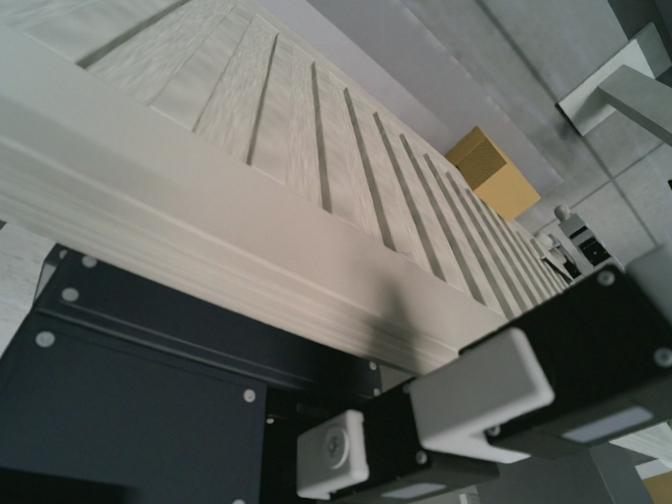

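>>> move --arm3 '{"joints": {"joint1_rad": -0.7133, "joint2_rad": 1.7963, "joint4_rad": 1.5469, "joint6_rad": -0.2016, "joint7_rad": -0.7813}, "min_time_s": 1}' --cameras '["arm3_cam_wrist"]'

>>> move --arm3 '{"joints": {"hand_thumb_mcp": -0.22, "hand_thumb_ipl": -0.45, "hand_current_limit": 0.1, "hand_speed": -0.7}}' --cameras '["arm3_cam_wrist"]'

Scene clock: 813.07 s.
Joint torques (N m): arm1=[-1.62 -14.65 -0.04 -0.29 0.23 0.1 0.21] | arm2=[-0.21 -15.12 2.04 0.18 0.16 -0.53 -0.19] | arm3=[2.85 -18.12 -1.03 2.47 -0.5 -0.02 0.15] | arm4=[0.13 -17.33 -2.56 0.12 -0.1 -1.02 -0.29]
Motor temperatures (°C): arm1=[32 39 28 34 46 36 43] | arm2=[39 32 33 32 34 40 45] | arm3=[36 37 33 35 36 46 38] | arm4=[36 43 32 35 45 41 48]
Flange force (N): arm1=[-2.9 2.7 -2.5] | arm2=[-1.9 -2.1 -3.3] | arm3=[5.4 -2.6 5.1] | arm4=[2.4 -2.5 -1.2]
move: arm3 done
Joint velocities: within noise
arm1, arm2: as last shown
arm3.joint_positions: joint1_rad=-0.713 joint2_rad=+1.796 joint3_rad=+0.000 joint4_rad=+1.547 joint5_rad=+0.000 joint6_rad=-0.202 joint7_rad=-0.781 hand_index_mcp=+0.753 hand_index_abd=+0.000 hand_index_pip=+0.577 hand_index_dip=+0.696 hand_middle_mcp=+0.753 hand_middle_abd=+0.000 hand_middle_pip=+0.577 hand_middle_dip=+0.696 hand_ring_mcp=+0.753 hand_ring_abd=+0.000 hand_ring_pip=+0.577 hand_ring_dip=+0.696 hand_thumb_cmc=-0.568 hand_thumb_axl=+0.677 hand_thumb_mcp=+0.223 hand_thumb_ipl=+0.168 hand_current_limit=+0.300 hand_speed=-0.600
arm3.joint_status: all done
arm3.hand_state: goal,goal,goal,goal,goal,goal,goal,goal,goal,goal,goal,goal,goal,goal,goal,goal
arm3.index_mcp_current_ma: 0
arm3.index_abd_current_ma: 0
arm3.index_pip_current_ma: 0
arm3.index_dip_current_ma: 0
arm3.middle_mcp_current_ma: 0
arm3.middle_abd_current_ma: 0
arm3.middle_pip_current_ma: 0
arm3.middle_dip_current_ma: 0
arm3.ring_mcp_current_ma: 0
arm3.ring_abd_current_ma: 0
arm3.ring_pip_current_ma: 0
arm3.ring_dip_current_ma: 0
arm3.thumb_cmc_current_ma: 2
arm3.thumb_axl_current_ma: 0
arm3.thumb_mcp_current_ma: -3
arm3.thumb_ipl_current_ma: 0
arm3.hand_goal_index_mcp: 0.754
arm3.hand_goal_index_abd: 0.000
arm3.hand_goal_index_pip: 0.576
arm3.hand_goal_index_dip: 0.696
arm3.hand_goal_middle_mcp: 0.754
arm3.hand_goal_middle_abd: 0.000
arm3.hand_goal_middle_pip: 0.576
arm3.hand_goal_middle_dip: 0.696
arm3.hand_goal_ring_mcp: 0.754
arm3.hand_goal_ring_abd: 0.000
arm3.hand_goal_ring_pip: 0.576
arm3.hand_goal_ring_dip: 0.696
arm3.hand_goal_thumb_cmc: -0.570
arm3.hand_goal_thumb_axl: 0.678
arm3.hand_goal_thumb_mcp: 0.226
arm3.hand_goal_thumb_ipl: 0.168
arm3.hand: x=-0.0852 y=-0.0595 z=+0.3623 quat_wxyz=(+0.005, +0.707, +0.707, +0.004) (m; scene frame)
arm4.joint_positions: joint1_rad=-0.811 joint2_rad=+2.075 joint3_rad=+0.000 joint4_rad=+1.168 joint5_rad=+0.449 joint6_rad=-0.251 joint7_rad=+0.332 hand_index_mcp=+0.753 hand_index_abd=+0.000 hand_index_pip=+0.577 hand_index_dip=+0.696 hand_middle_mcp=+0.771 hand_middle_abd=+0.000 hand_middle_pip=+0.577 hand_middle_dip=-0.605 hand_ring_mcp=+0.753 hand_ring_abd=+0.000 hand_ring_pip=+0.577 hand_ring_dip=+0.696 hand_thumb_cmc=+0.714 hand_thumb_axl=+0.677 hand_thumb_mcp=+0.224 hand_thumb_ipl=+0.168 hand_current_limit=+0.750 hand_speed=-0.600
arm4.joint_status: not commanded
arm4.hand_state: goal,goal,goal,goal,goal,goal,goal,goal,goal,goal,goal,goal,goal,goal,goal,goal
arm4.index_mcp_current_ma: -1
arm4.index_abd_current_ma: 0
arm4.index_pip_current_ma: 1
arm4.index_dip_current_ma: 0
arm4.middle_mcp_current_ma: 38
arm4.middle_abd_current_ma: 0
arm4.middle_pip_current_ma: 1
arm4.middle_dip_current_ma: 4
arm4.ring_mcp_current_ma: -1
arm4.ring_abd_current_ma: 0
arm4.ring_pip_current_ma: 1
arm4.ring_dip_current_ma: 0
arm4.thumb_cmc_current_ma: 0
arm4.thumb_axl_current_ma: -1
arm4.thumb_mcp_current_ma: -4
arm4.thumb_ipl_current_ma: 0
arm4.hand_goal_index_mcp: 0.754
arm4.hand_goal_index_abd: 0.000
arm4.hand_goal_index_pip: 0.576
arm4.hand_goal_index_dip: 0.696
arm4.hand_goal_middle_mcp: 0.754
arm4.hand_goal_middle_abd: 0.000
arm4.hand_goal_middle_pip: 0.576
arm4.hand_goal_middle_dip: -0.608
arm4.hand_goal_ring_mcp: 0.754
arm4.hand_goal_ring_abd: 0.000
arm4.hand_goal_ring_pip: 0.576
arm4.hand_goal_ring_dip: 0.696
arm4.hand_goal_thumb_cmc: 0.714
arm4.hand_goal_thumb_axl: 0.678
arm4.hand_goal_thumb_mcp: 0.226
arm4.hand_goal_thumb_ipl: 0.168
arm4.hand: x=-0.1114 y=-0.4427 z=+0.1953 quat_wxyz=(+0.000, +0.000, +0.997, +0.078) (m; scene frame)
pictures: arm3_cam_wrist
camera_calibration:
arm3_cam_wrist: T_world_to_cam=[[0.616132, -0.784159, 0.0740016, 0.00659575], [-0.592173, -0.399228, 0.699963, -0.373333], [-0.519338, -0.475091, -0.710335, 0.315977], [0, 0, 0, 1]] pos_world=[-0.061043, 0.00624458, 0.485281]

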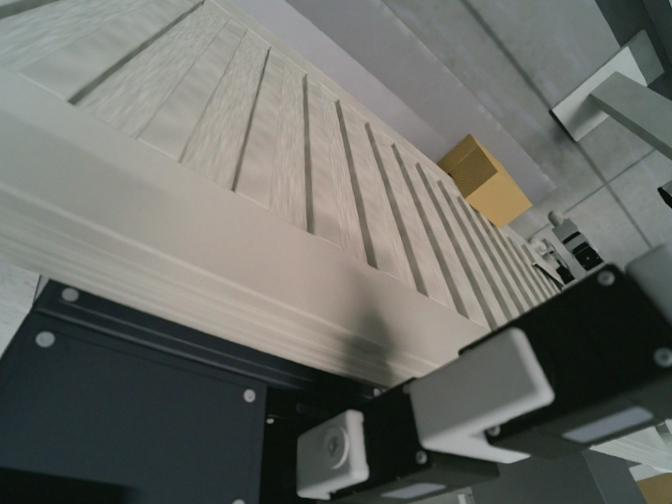

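Scene clock: 814.30 s.
Joint torques (N m): arm1=[-1.63 -14.54 0.06 -0.29 0.15 0.1 0.25] | arm2=[-0.28 -15.12 2.05 0.21 0.14 -0.51 -0.22] | arm3=[2.87 -18.12 -1.03 2.47 -0.48 0.02 0.15] | arm4=[0.12 -17.27 -2.55 0.12 -0.06 -1.03 -0.34]
Motor temperatures (°C): arm1=[32 39 28 34 46 36 43] | arm2=[39 32 33 32 34 40 45] | arm3=[36 37 33 35 36 46 38] | arm4=[36 43 32 35 45 41 48]
Flange force (N): arm1=[-3.0 2.7 -2.8] | arm2=[-2.2 -2.0 -3.3] | arm3=[5.3 -2.8 5.1] | arm4=[2.4 -2.5 -1.4]
move: arm3 done
Joint velocities: within noise
arm1, arm2, arm4: as last shown
arm3.joint_positions: joint1_rad=-0.713 joint2_rad=+1.796 joint3_rad=+0.000 joint4_rad=+1.547 joint5_rad=+0.000 joint6_rad=-0.202 joint7_rad=-0.781 hand_index_mcp=+0.753 hand_index_abd=+0.000 hand_index_pip=+0.577 hand_index_dip=+0.696 hand_middle_mcp=+0.753 hand_middle_abd=+0.000 hand_middle_pip=+0.577 hand_middle_dip=+0.696 hand_ring_mcp=+0.753 hand_ring_abd=+0.000 hand_ring_pip=+0.577 hand_ring_dip=+0.696 hand_thumb_cmc=-0.568 hand_thumb_axl=+0.677 hand_thumb_mcp=-0.221 hand_thumb_ipl=-0.448 hand_current_limit=+0.100 hand_speed=-0.700
arm3.joint_status: all done
arm3.hand_state: goal,goal,goal,goal,goal,goal,goal,goal,goal,goal,goal,goal,goal,goal,goal,goal
arm3.index_mcp_current_ma: 0
arm3.index_abd_current_ma: 0
arm3.index_pip_current_ma: 0
arm3.index_dip_current_ma: 0
arm3.middle_mcp_current_ma: 0
arm3.middle_abd_current_ma: 0
arm3.middle_pip_current_ma: 0
arm3.middle_dip_current_ma: 0
arm3.ring_mcp_current_ma: 0
arm3.ring_abd_current_ma: 0
arm3.ring_pip_current_ma: 0
arm3.ring_dip_current_ma: 0
arm3.thumb_cmc_current_ma: 2
arm3.thumb_axl_current_ma: 0
arm3.thumb_mcp_current_ma: 0
arm3.thumb_ipl_current_ma: 2
arm3.hand_goal_index_mcp: 0.754
arm3.hand_goal_index_abd: 0.000
arm3.hand_goal_index_pip: 0.576
arm3.hand_goal_index_dip: 0.696
arm3.hand_goal_middle_mcp: 0.754
arm3.hand_goal_middle_abd: 0.000
arm3.hand_goal_middle_pip: 0.576
arm3.hand_goal_middle_dip: 0.696
arm3.hand_goal_ring_mcp: 0.754
arm3.hand_goal_ring_abd: 0.000
arm3.hand_goal_ring_pip: 0.576
arm3.hand_goal_ring_dip: 0.696
arm3.hand_goal_thumb_cmc: -0.570
arm3.hand_goal_thumb_axl: 0.678
arm3.hand_goal_thumb_mcp: -0.220
arm3.hand_goal_thumb_ipl: -0.450
arm3.hand: x=-0.0852 y=-0.0595 z=+0.3623 quat_wxyz=(+0.005, +0.707, +0.707, +0.004) (m; scene frame)
pictures: arm3_cam_wrist
camera_calibration:
arm3_cam_wrist: T_world_to_cam=[[0.616132, -0.784159, 0.0740016, 0.00659575], [-0.592173, -0.399228, 0.699963, -0.373333], [-0.519338, -0.475091, -0.710335, 0.315977], [0, 0, 0, 1]] pos_world=[-0.061043, 0.00624458, 0.485281]

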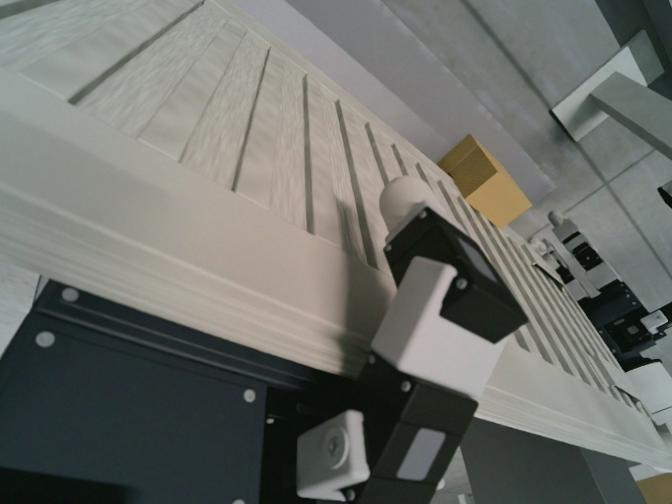

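>>> move --arm3 '{"joints": {"hand_thumb_mcp": -0.3, "hand_thumb_ipl": -0.53}}' --cameras '["arm3_cam_wrist"]'

Scene clock: 817.90 s.
Joint torques (N m): arm1=[-1.52 -14.52 -0.06 -0.22 0.2 0.09 0.26] | arm2=[-0.22 -15.09 2.06 0.16 0.16 -0.5 -0.2] | arm3=[2.84 -18.04 -1 2.47 -0.53 0.04 0.15] | arm4=[0.14 -17.28 -2.64 0.07 -0.09 -1.02 -0.31]
Motor temperatures (°C): arm1=[32 39 28 34 46 36 43] | arm2=[39 32 33 32 34 40 45] | arm3=[36 37 33 35 36 46 38] | arm4=[36 43 32 35 45 41 48]
Flange force (N): arm1=[-2.5 2.6 -2.9] | arm2=[-2.0 -2.2 -3.6] | arm3=[5.2 -2.7 4.9] | arm4=[2.6 -2.6 -1.7]
move: arm3 done
Joint velocities: within noise
arm1, arm2, arm4: as last shown
arm3.joint_positions: joint1_rad=-0.713 joint2_rad=+1.796 joint3_rad=+0.000 joint4_rad=+1.547 joint5_rad=+0.000 joint6_rad=-0.202 joint7_rad=-0.781 hand_index_mcp=+0.753 hand_index_abd=+0.000 hand_index_pip=+0.577 hand_index_dip=+0.696 hand_middle_mcp=+0.753 hand_middle_abd=+0.000 hand_middle_pip=+0.577 hand_middle_dip=+0.696 hand_ring_mcp=+0.753 hand_ring_abd=+0.000 hand_ring_pip=+0.577 hand_ring_dip=+0.696 hand_thumb_cmc=-0.568 hand_thumb_axl=+0.677 hand_thumb_mcp=-0.300 hand_thumb_ipl=-0.527 hand_current_limit=+0.100 hand_speed=-0.700
arm3.joint_status: all done
arm3.hand_state: goal,goal,goal,goal,goal,goal,goal,goal,goal,goal,goal,goal,goal,goal,goal,goal
arm3.index_mcp_current_ma: 0
arm3.index_abd_current_ma: 0
arm3.index_pip_current_ma: 0
arm3.index_dip_current_ma: 0
arm3.middle_mcp_current_ma: 0
arm3.middle_abd_current_ma: 0
arm3.middle_pip_current_ma: 0
arm3.middle_dip_current_ma: 0
arm3.ring_mcp_current_ma: 0
arm3.ring_abd_current_ma: 0
arm3.ring_pip_current_ma: 0
arm3.ring_dip_current_ma: 0
arm3.thumb_cmc_current_ma: 2
arm3.thumb_axl_current_ma: 0
arm3.thumb_mcp_current_ma: 0
arm3.thumb_ipl_current_ma: 3
arm3.hand_goal_index_mcp: 0.754
arm3.hand_goal_index_abd: 0.000
arm3.hand_goal_index_pip: 0.576
arm3.hand_goal_index_dip: 0.696
arm3.hand_goal_middle_mcp: 0.754
arm3.hand_goal_middle_abd: 0.000
arm3.hand_goal_middle_pip: 0.576
arm3.hand_goal_middle_dip: 0.696
arm3.hand_goal_ring_mcp: 0.754
arm3.hand_goal_ring_abd: 0.000
arm3.hand_goal_ring_pip: 0.576
arm3.hand_goal_ring_dip: 0.696
arm3.hand_goal_thumb_cmc: -0.570
arm3.hand_goal_thumb_axl: 0.678
arm3.hand_goal_thumb_mcp: -0.300
arm3.hand_goal_thumb_ipl: -0.530
arm3.hand: x=-0.0852 y=-0.0595 z=+0.3623 quat_wxyz=(+0.005, +0.707, +0.707, +0.004) (m; scene frame)
pictures: arm3_cam_wrist
camera_calibration:
arm3_cam_wrist: T_world_to_cam=[[0.616132, -0.784159, 0.0740016, 0.00659575], [-0.592173, -0.399228, 0.699963, -0.373333], [-0.519338, -0.475091, -0.710335, 0.315977], [0, 0, 0, 1]] pos_world=[-0.061043, 0.00624458, 0.485281]

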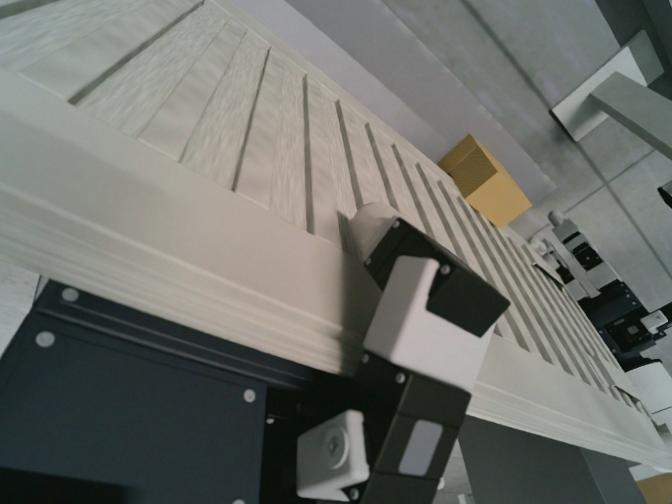

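>>> move --arm3 '{"joints": {"hand_thumb_mcp": -0.45, "hand_thumb_ipl": -0.62}}' --cameras '["arm3_cam_wrist"]'

Scene clock: 823.33 s.
Joint torques (N m): arm1=[-1.63 -14.52 0.01 -0.3 0.21 0.09 0.27] | arm2=[-0.23 -15.08 2.05 0.2 0.21 -0.49 -0.2] | arm3=[2.63 -18.78 -1.25 2.77 -0.42 0.16 0.25] | arm4=[0.06 -17.12 -2.74 0.41 -0.01 -0.86 -0.24]
Motor temperatures (°C): arm1=[32 39 28 34 46 36 43] | arm2=[39 32 33 32 34 40 45] | arm3=[36 37 33 35 36 46 38] | arm4=[36 43 32 35 45 41 48]
Flange force (N): arm1=[-2.9 2.6 -2.9] | arm2=[-1.8 -2.2 -3.3] | arm3=[5.0 -2.4 7.4] | arm4=[2.4 -2.5 -1.0]
move: arm3 off_target
Joint velocities: within noise
arm1.joint_positions: joint1_rad=-0.500 joint2_rad=+0.935 joint3_rad=+0.000 joint4_rad=+2.192 joint5_rad=+0.000 joint6_rad=+0.014 joint7_rad=-0.880 hand_index_mcp=+0.753 hand_index_abd=+0.000 hand_index_pip=+0.577 hand_index_dip=+0.696 hand_middle_mcp=+0.753 hand_middle_abd=+0.000 hand_middle_pip=+0.577 hand_middle_dip=+0.696 hand_ring_mcp=+0.753 hand_ring_abd=+0.000 hand_ring_pip=+0.577 hand_ring_dip=+0.696 hand_thumb_cmc=+0.714 hand_thumb_axl=+0.677 hand_thumb_mcp=+0.224 hand_thumb_ipl=+0.168 hand_current_limit=+0.400 hand_speed=-0.600
arm1.joint_status: not commanded
arm1.hand_state: goal,goal,goal,goal,goal,goal,goal,goal,goal,goal,goal,goal,goal,goal,goal,goal
arm1.index_mcp_current_ma: -1
arm1.index_abd_current_ma: 0
arm1.index_pip_current_ma: 1
arm1.index_dip_current_ma: 0
arm1.middle_mcp_current_ma: -1
arm1.middle_abd_current_ma: 0
arm1.middle_pip_current_ma: 1
arm1.middle_dip_current_ma: 0
arm1.ring_mcp_current_ma: -1
arm1.ring_abd_current_ma: 0
arm1.ring_pip_current_ma: 1
arm1.ring_dip_current_ma: 0
arm1.thumb_cmc_current_ma: 0
arm1.thumb_axl_current_ma: -1
arm1.thumb_mcp_current_ma: -6
arm1.thumb_ipl_current_ma: 0
arm1.hand_goal_index_mcp: 0.754
arm1.hand_goal_index_abd: 0.000
arm1.hand_goal_index_pip: 0.576
arm1.hand_goal_index_dip: 0.696
arm1.hand_goal_middle_mcp: 0.754
arm1.hand_goal_middle_abd: 0.000
arm1.hand_goal_middle_pip: 0.576
arm1.hand_goal_middle_dip: 0.696
arm1.hand_goal_ring_mcp: 0.754
arm1.hand_goal_ring_abd: 0.000
arm1.hand_goal_ring_pip: 0.576
arm1.hand_goal_ring_dip: 0.696
arm1.hand_goal_thumb_cmc: 0.714
arm1.hand_goal_thumb_axl: 0.678
arm1.hand_goal_thumb_mcp: 0.226
arm1.hand_goal_thumb_ipl: 0.168
arm1.hand: x=-0.0078 y=+0.8966 z=+0.6542 quat_wxyz=(-0.001, +0.819, +0.574, +0.007) (m; scene frame)
arm2, arm4: as last shown
arm3.joint_positions: joint1_rad=-0.713 joint2_rad=+1.796 joint3_rad=+0.000 joint4_rad=+1.547 joint5_rad=+0.000 joint6_rad=-0.202 joint7_rad=-0.781 hand_index_mcp=+0.753 hand_index_abd=+0.000 hand_index_pip=+0.577 hand_index_dip=+0.696 hand_middle_mcp=+0.753 hand_middle_abd=+0.000 hand_middle_pip=+0.577 hand_middle_dip=+0.696 hand_ring_mcp=+0.753 hand_ring_abd=+0.000 hand_ring_pip=+0.577 hand_ring_dip=+0.696 hand_thumb_cmc=-0.568 hand_thumb_axl=+0.677 hand_thumb_mcp=-0.377 hand_thumb_ipl=-0.565 hand_current_limit=+0.100 hand_speed=-0.700
arm3.joint_status: hand_thumb_mcp off_target (ended at -0.377, target -0.450); hand_thumb_ipl off_target (ended at -0.565, target -0.620)
arm3.hand_state: goal,goal,goal,goal,goal,goal,goal,goal,goal,goal,goal,goal,goal,goal,blocked,blocked
arm3.index_mcp_current_ma: 0
arm3.index_abd_current_ma: 0
arm3.index_pip_current_ma: 0
arm3.index_dip_current_ma: 0
arm3.middle_mcp_current_ma: 0
arm3.middle_abd_current_ma: 0
arm3.middle_pip_current_ma: 0
arm3.middle_dip_current_ma: 0
arm3.ring_mcp_current_ma: -1
arm3.ring_abd_current_ma: 0
arm3.ring_pip_current_ma: 0
arm3.ring_dip_current_ma: 0
arm3.thumb_cmc_current_ma: 2
arm3.thumb_axl_current_ma: 0
arm3.thumb_mcp_current_ma: 279
arm3.thumb_ipl_current_ma: 193
arm3.hand_goal_index_mcp: 0.754
arm3.hand_goal_index_abd: 0.000
arm3.hand_goal_index_pip: 0.576
arm3.hand_goal_index_dip: 0.696
arm3.hand_goal_middle_mcp: 0.754
arm3.hand_goal_middle_abd: 0.000
arm3.hand_goal_middle_pip: 0.576
arm3.hand_goal_middle_dip: 0.696
arm3.hand_goal_ring_mcp: 0.754
arm3.hand_goal_ring_abd: 0.000
arm3.hand_goal_ring_pip: 0.576
arm3.hand_goal_ring_dip: 0.696
arm3.hand_goal_thumb_cmc: -0.570
arm3.hand_goal_thumb_axl: 0.678
arm3.hand_goal_thumb_mcp: -0.450
arm3.hand_goal_thumb_ipl: -0.620
arm3.hand: x=-0.0852 y=-0.0595 z=+0.3623 quat_wxyz=(+0.005, +0.707, +0.707, +0.004) (m; scene frame)
arm4.joint_positions: joint1_rad=-0.811 joint2_rad=+2.075 joint3_rad=+0.000 joint4_rad=+1.168 joint5_rad=+0.449 joint6_rad=-0.251 joint7_rad=+0.332 hand_index_mcp=+0.753 hand_index_abd=+0.000 hand_index_pip=+0.577 hand_index_dip=+0.696 hand_middle_mcp=+0.771 hand_middle_abd=+0.001 hand_middle_pip=+0.578 hand_middle_dip=-0.605 hand_ring_mcp=+0.753 hand_ring_abd=+0.000 hand_ring_pip=+0.577 hand_ring_dip=+0.696 hand_thumb_cmc=+0.714 hand_thumb_axl=+0.677 hand_thumb_mcp=+0.224 hand_thumb_ipl=+0.168 hand_current_limit=+0.750 hand_speed=-0.600
arm4.middle_mcp_current_ma: 39
arm4.middle_abd_current_ma: 1
arm4.middle_pip_current_ma: 2
pictures: arm3_cam_wrist
camera_calibration:
arm3_cam_wrist: T_world_to_cam=[[0.616132, -0.784159, 0.0740016, 0.00659575], [-0.592173, -0.399228, 0.699963, -0.373333], [-0.519338, -0.475091, -0.710335, 0.315977], [0, 0, 0, 1]] pos_world=[-0.061043, 0.00624458, 0.485281]

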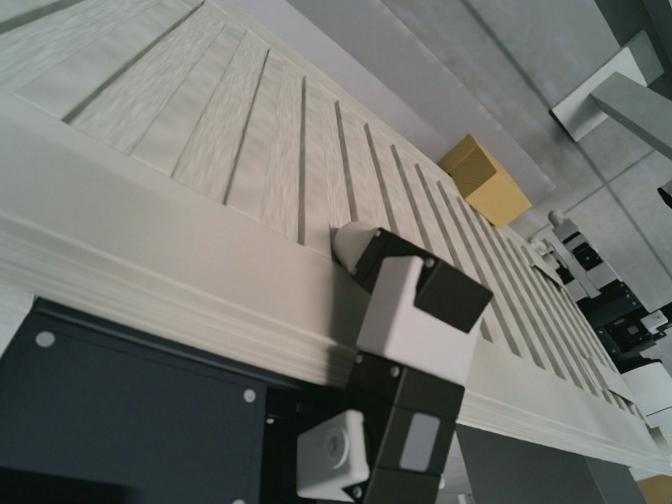

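>>> move --arm2 '{"joints": {"joint1_rad": -0.8618, "joint2_rad": 2.2201, "joint4_rad": 1.0187, "joint5_rad": -0.5549, "joint6_rad": -0.2419, "joint7_rad": -0.275}, "min_time_s": 1}' --cameras '["arm2_cam_wrist", "cam_low"]'

>>> zoom_image --camera "arm2_cam_wrist" --region '[220, 80, 560, 380]'

Scene clock: 888.87 s.
Joint torques (N m): arm1=[-1.59 -14.6 -0.03 -0.31 0.22 0.15 0.22] | arm2=[-0.19 -15.23 2.09 0.21 0.21 -0.54 -0.18] | arm3=[2.67 -18.75 -1.22 2.88 -0.43 0.17 0.21] | arm4=[0.05 -17.11 -2.69 0.47 -0.02 -0.88 -0.31]
Motor temperatures (°C): arm1=[32 40 28 34 46 36 43] | arm2=[39 31 33 32 34 40 45] | arm3=[36 38 33 35 36 46 38] | arm4=[36 43 32 35 45 41 48]
Flange force (N): arm1=[-3.0 2.4 -2.5] | arm2=[-1.6 -2.2 -3.1] | arm3=[5.2 -2.2 7.7] | arm4=[2.1 -2.5 -0.7]
move: arm2 done
Joint velocities: within noise
arm1, arm3, arm4: as last shown
arm2.joint_positions: joint1_rad=-0.862 joint2_rad=+2.220 joint3_rad=+0.000 joint4_rad=+1.019 joint5_rad=-0.555 joint6_rad=-0.242 joint7_rad=-0.275 hand_index_mcp=+0.753 hand_index_abd=+0.001 hand_index_pip=+0.577 hand_index_dip=-0.605 hand_middle_mcp=+0.752 hand_middle_abd=+0.000 hand_middle_pip=+0.577 hand_middle_dip=-0.604 hand_ring_mcp=+0.752 hand_ring_abd=+0.000 hand_ring_pip=+0.577 hand_ring_dip=-0.605 hand_thumb_cmc=+0.952 hand_thumb_axl=+0.676 hand_thumb_mcp=+0.224 hand_thumb_ipl=+0.169 hand_current_limit=+0.750 hand_speed=-0.600
arm2.joint_status: all done
arm2.hand_state: goal,goal,goal,goal,goal,goal,goal,goal,goal,goal,goal,goal,goal,goal,goal,goal
arm2.index_mcp_current_ma: -7
arm2.index_abd_current_ma: 2
arm2.index_pip_current_ma: 3
arm2.index_dip_current_ma: 15
arm2.middle_mcp_current_ma: -8
arm2.middle_abd_current_ma: 2
arm2.middle_pip_current_ma: 3
arm2.middle_dip_current_ma: 16
arm2.ring_mcp_current_ma: -8
arm2.ring_abd_current_ma: 2
arm2.ring_pip_current_ma: 4
arm2.ring_dip_current_ma: 14
arm2.thumb_cmc_current_ma: 9
arm2.thumb_axl_current_ma: -9
arm2.thumb_mcp_current_ma: -13
arm2.thumb_ipl_current_ma: 5
arm2.hand_goal_index_mcp: 0.754
arm2.hand_goal_index_abd: 0.000
arm2.hand_goal_index_pip: 0.576
arm2.hand_goal_index_dip: -0.608
arm2.hand_goal_middle_mcp: 0.754
arm2.hand_goal_middle_abd: 0.000
arm2.hand_goal_middle_pip: 0.576
arm2.hand_goal_middle_dip: -0.608
arm2.hand_goal_ring_mcp: 0.754
arm2.hand_goal_ring_abd: 0.000
arm2.hand_goal_ring_pip: 0.576
arm2.hand_goal_ring_dip: -0.608
arm2.hand_goal_thumb_cmc: 0.950
arm2.hand_goal_thumb_axl: 0.678
arm2.hand_goal_thumb_mcp: 0.226
arm2.hand_goal_thumb_ipl: 0.168
arm2.hand: x=-0.0868 y=+0.4472 z=+0.1902 quat_wxyz=(+0.055, +0.705, +0.705, +0.056) (m; scene frame)
pictures: arm2_cam_wrist, cam_low
camera_calibration:
arm2_cam_wrist: T_world_to_cam=[[0.616111, -0.785784, 0.054328, 0.433559], [-0.650174, -0.468424, 0.598208, -0.00267155], [-0.444613, -0.403885, -0.799497, 0.418979], [0, 0, 0, 1]] pos_world=[-0.082574, 0.508651, 0.313016]

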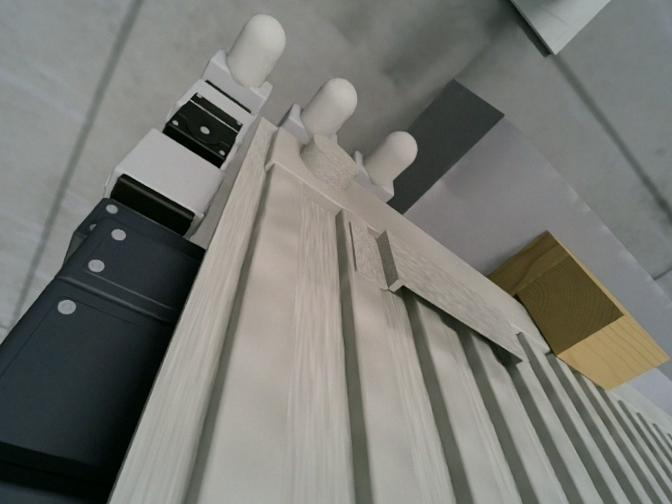

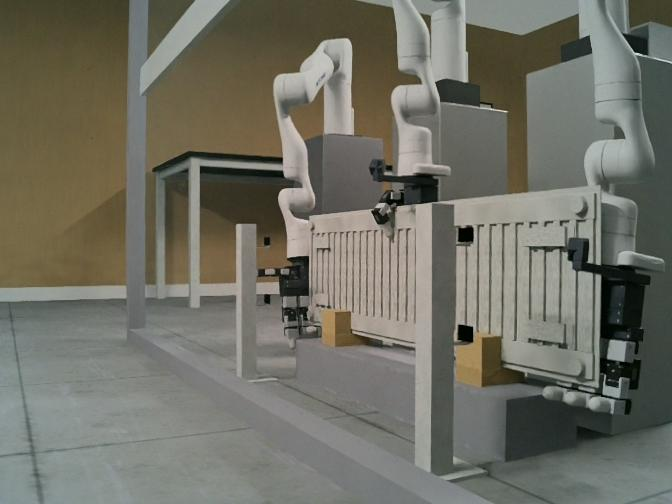

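Scaled by 1.482.

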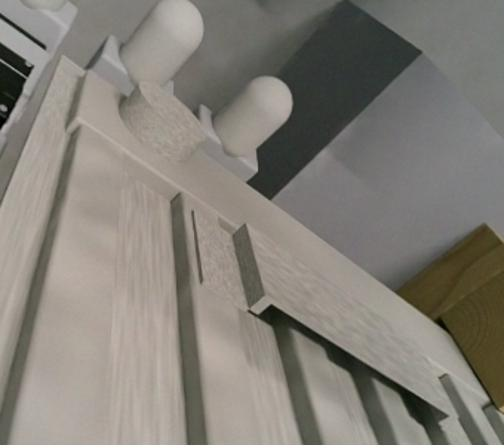

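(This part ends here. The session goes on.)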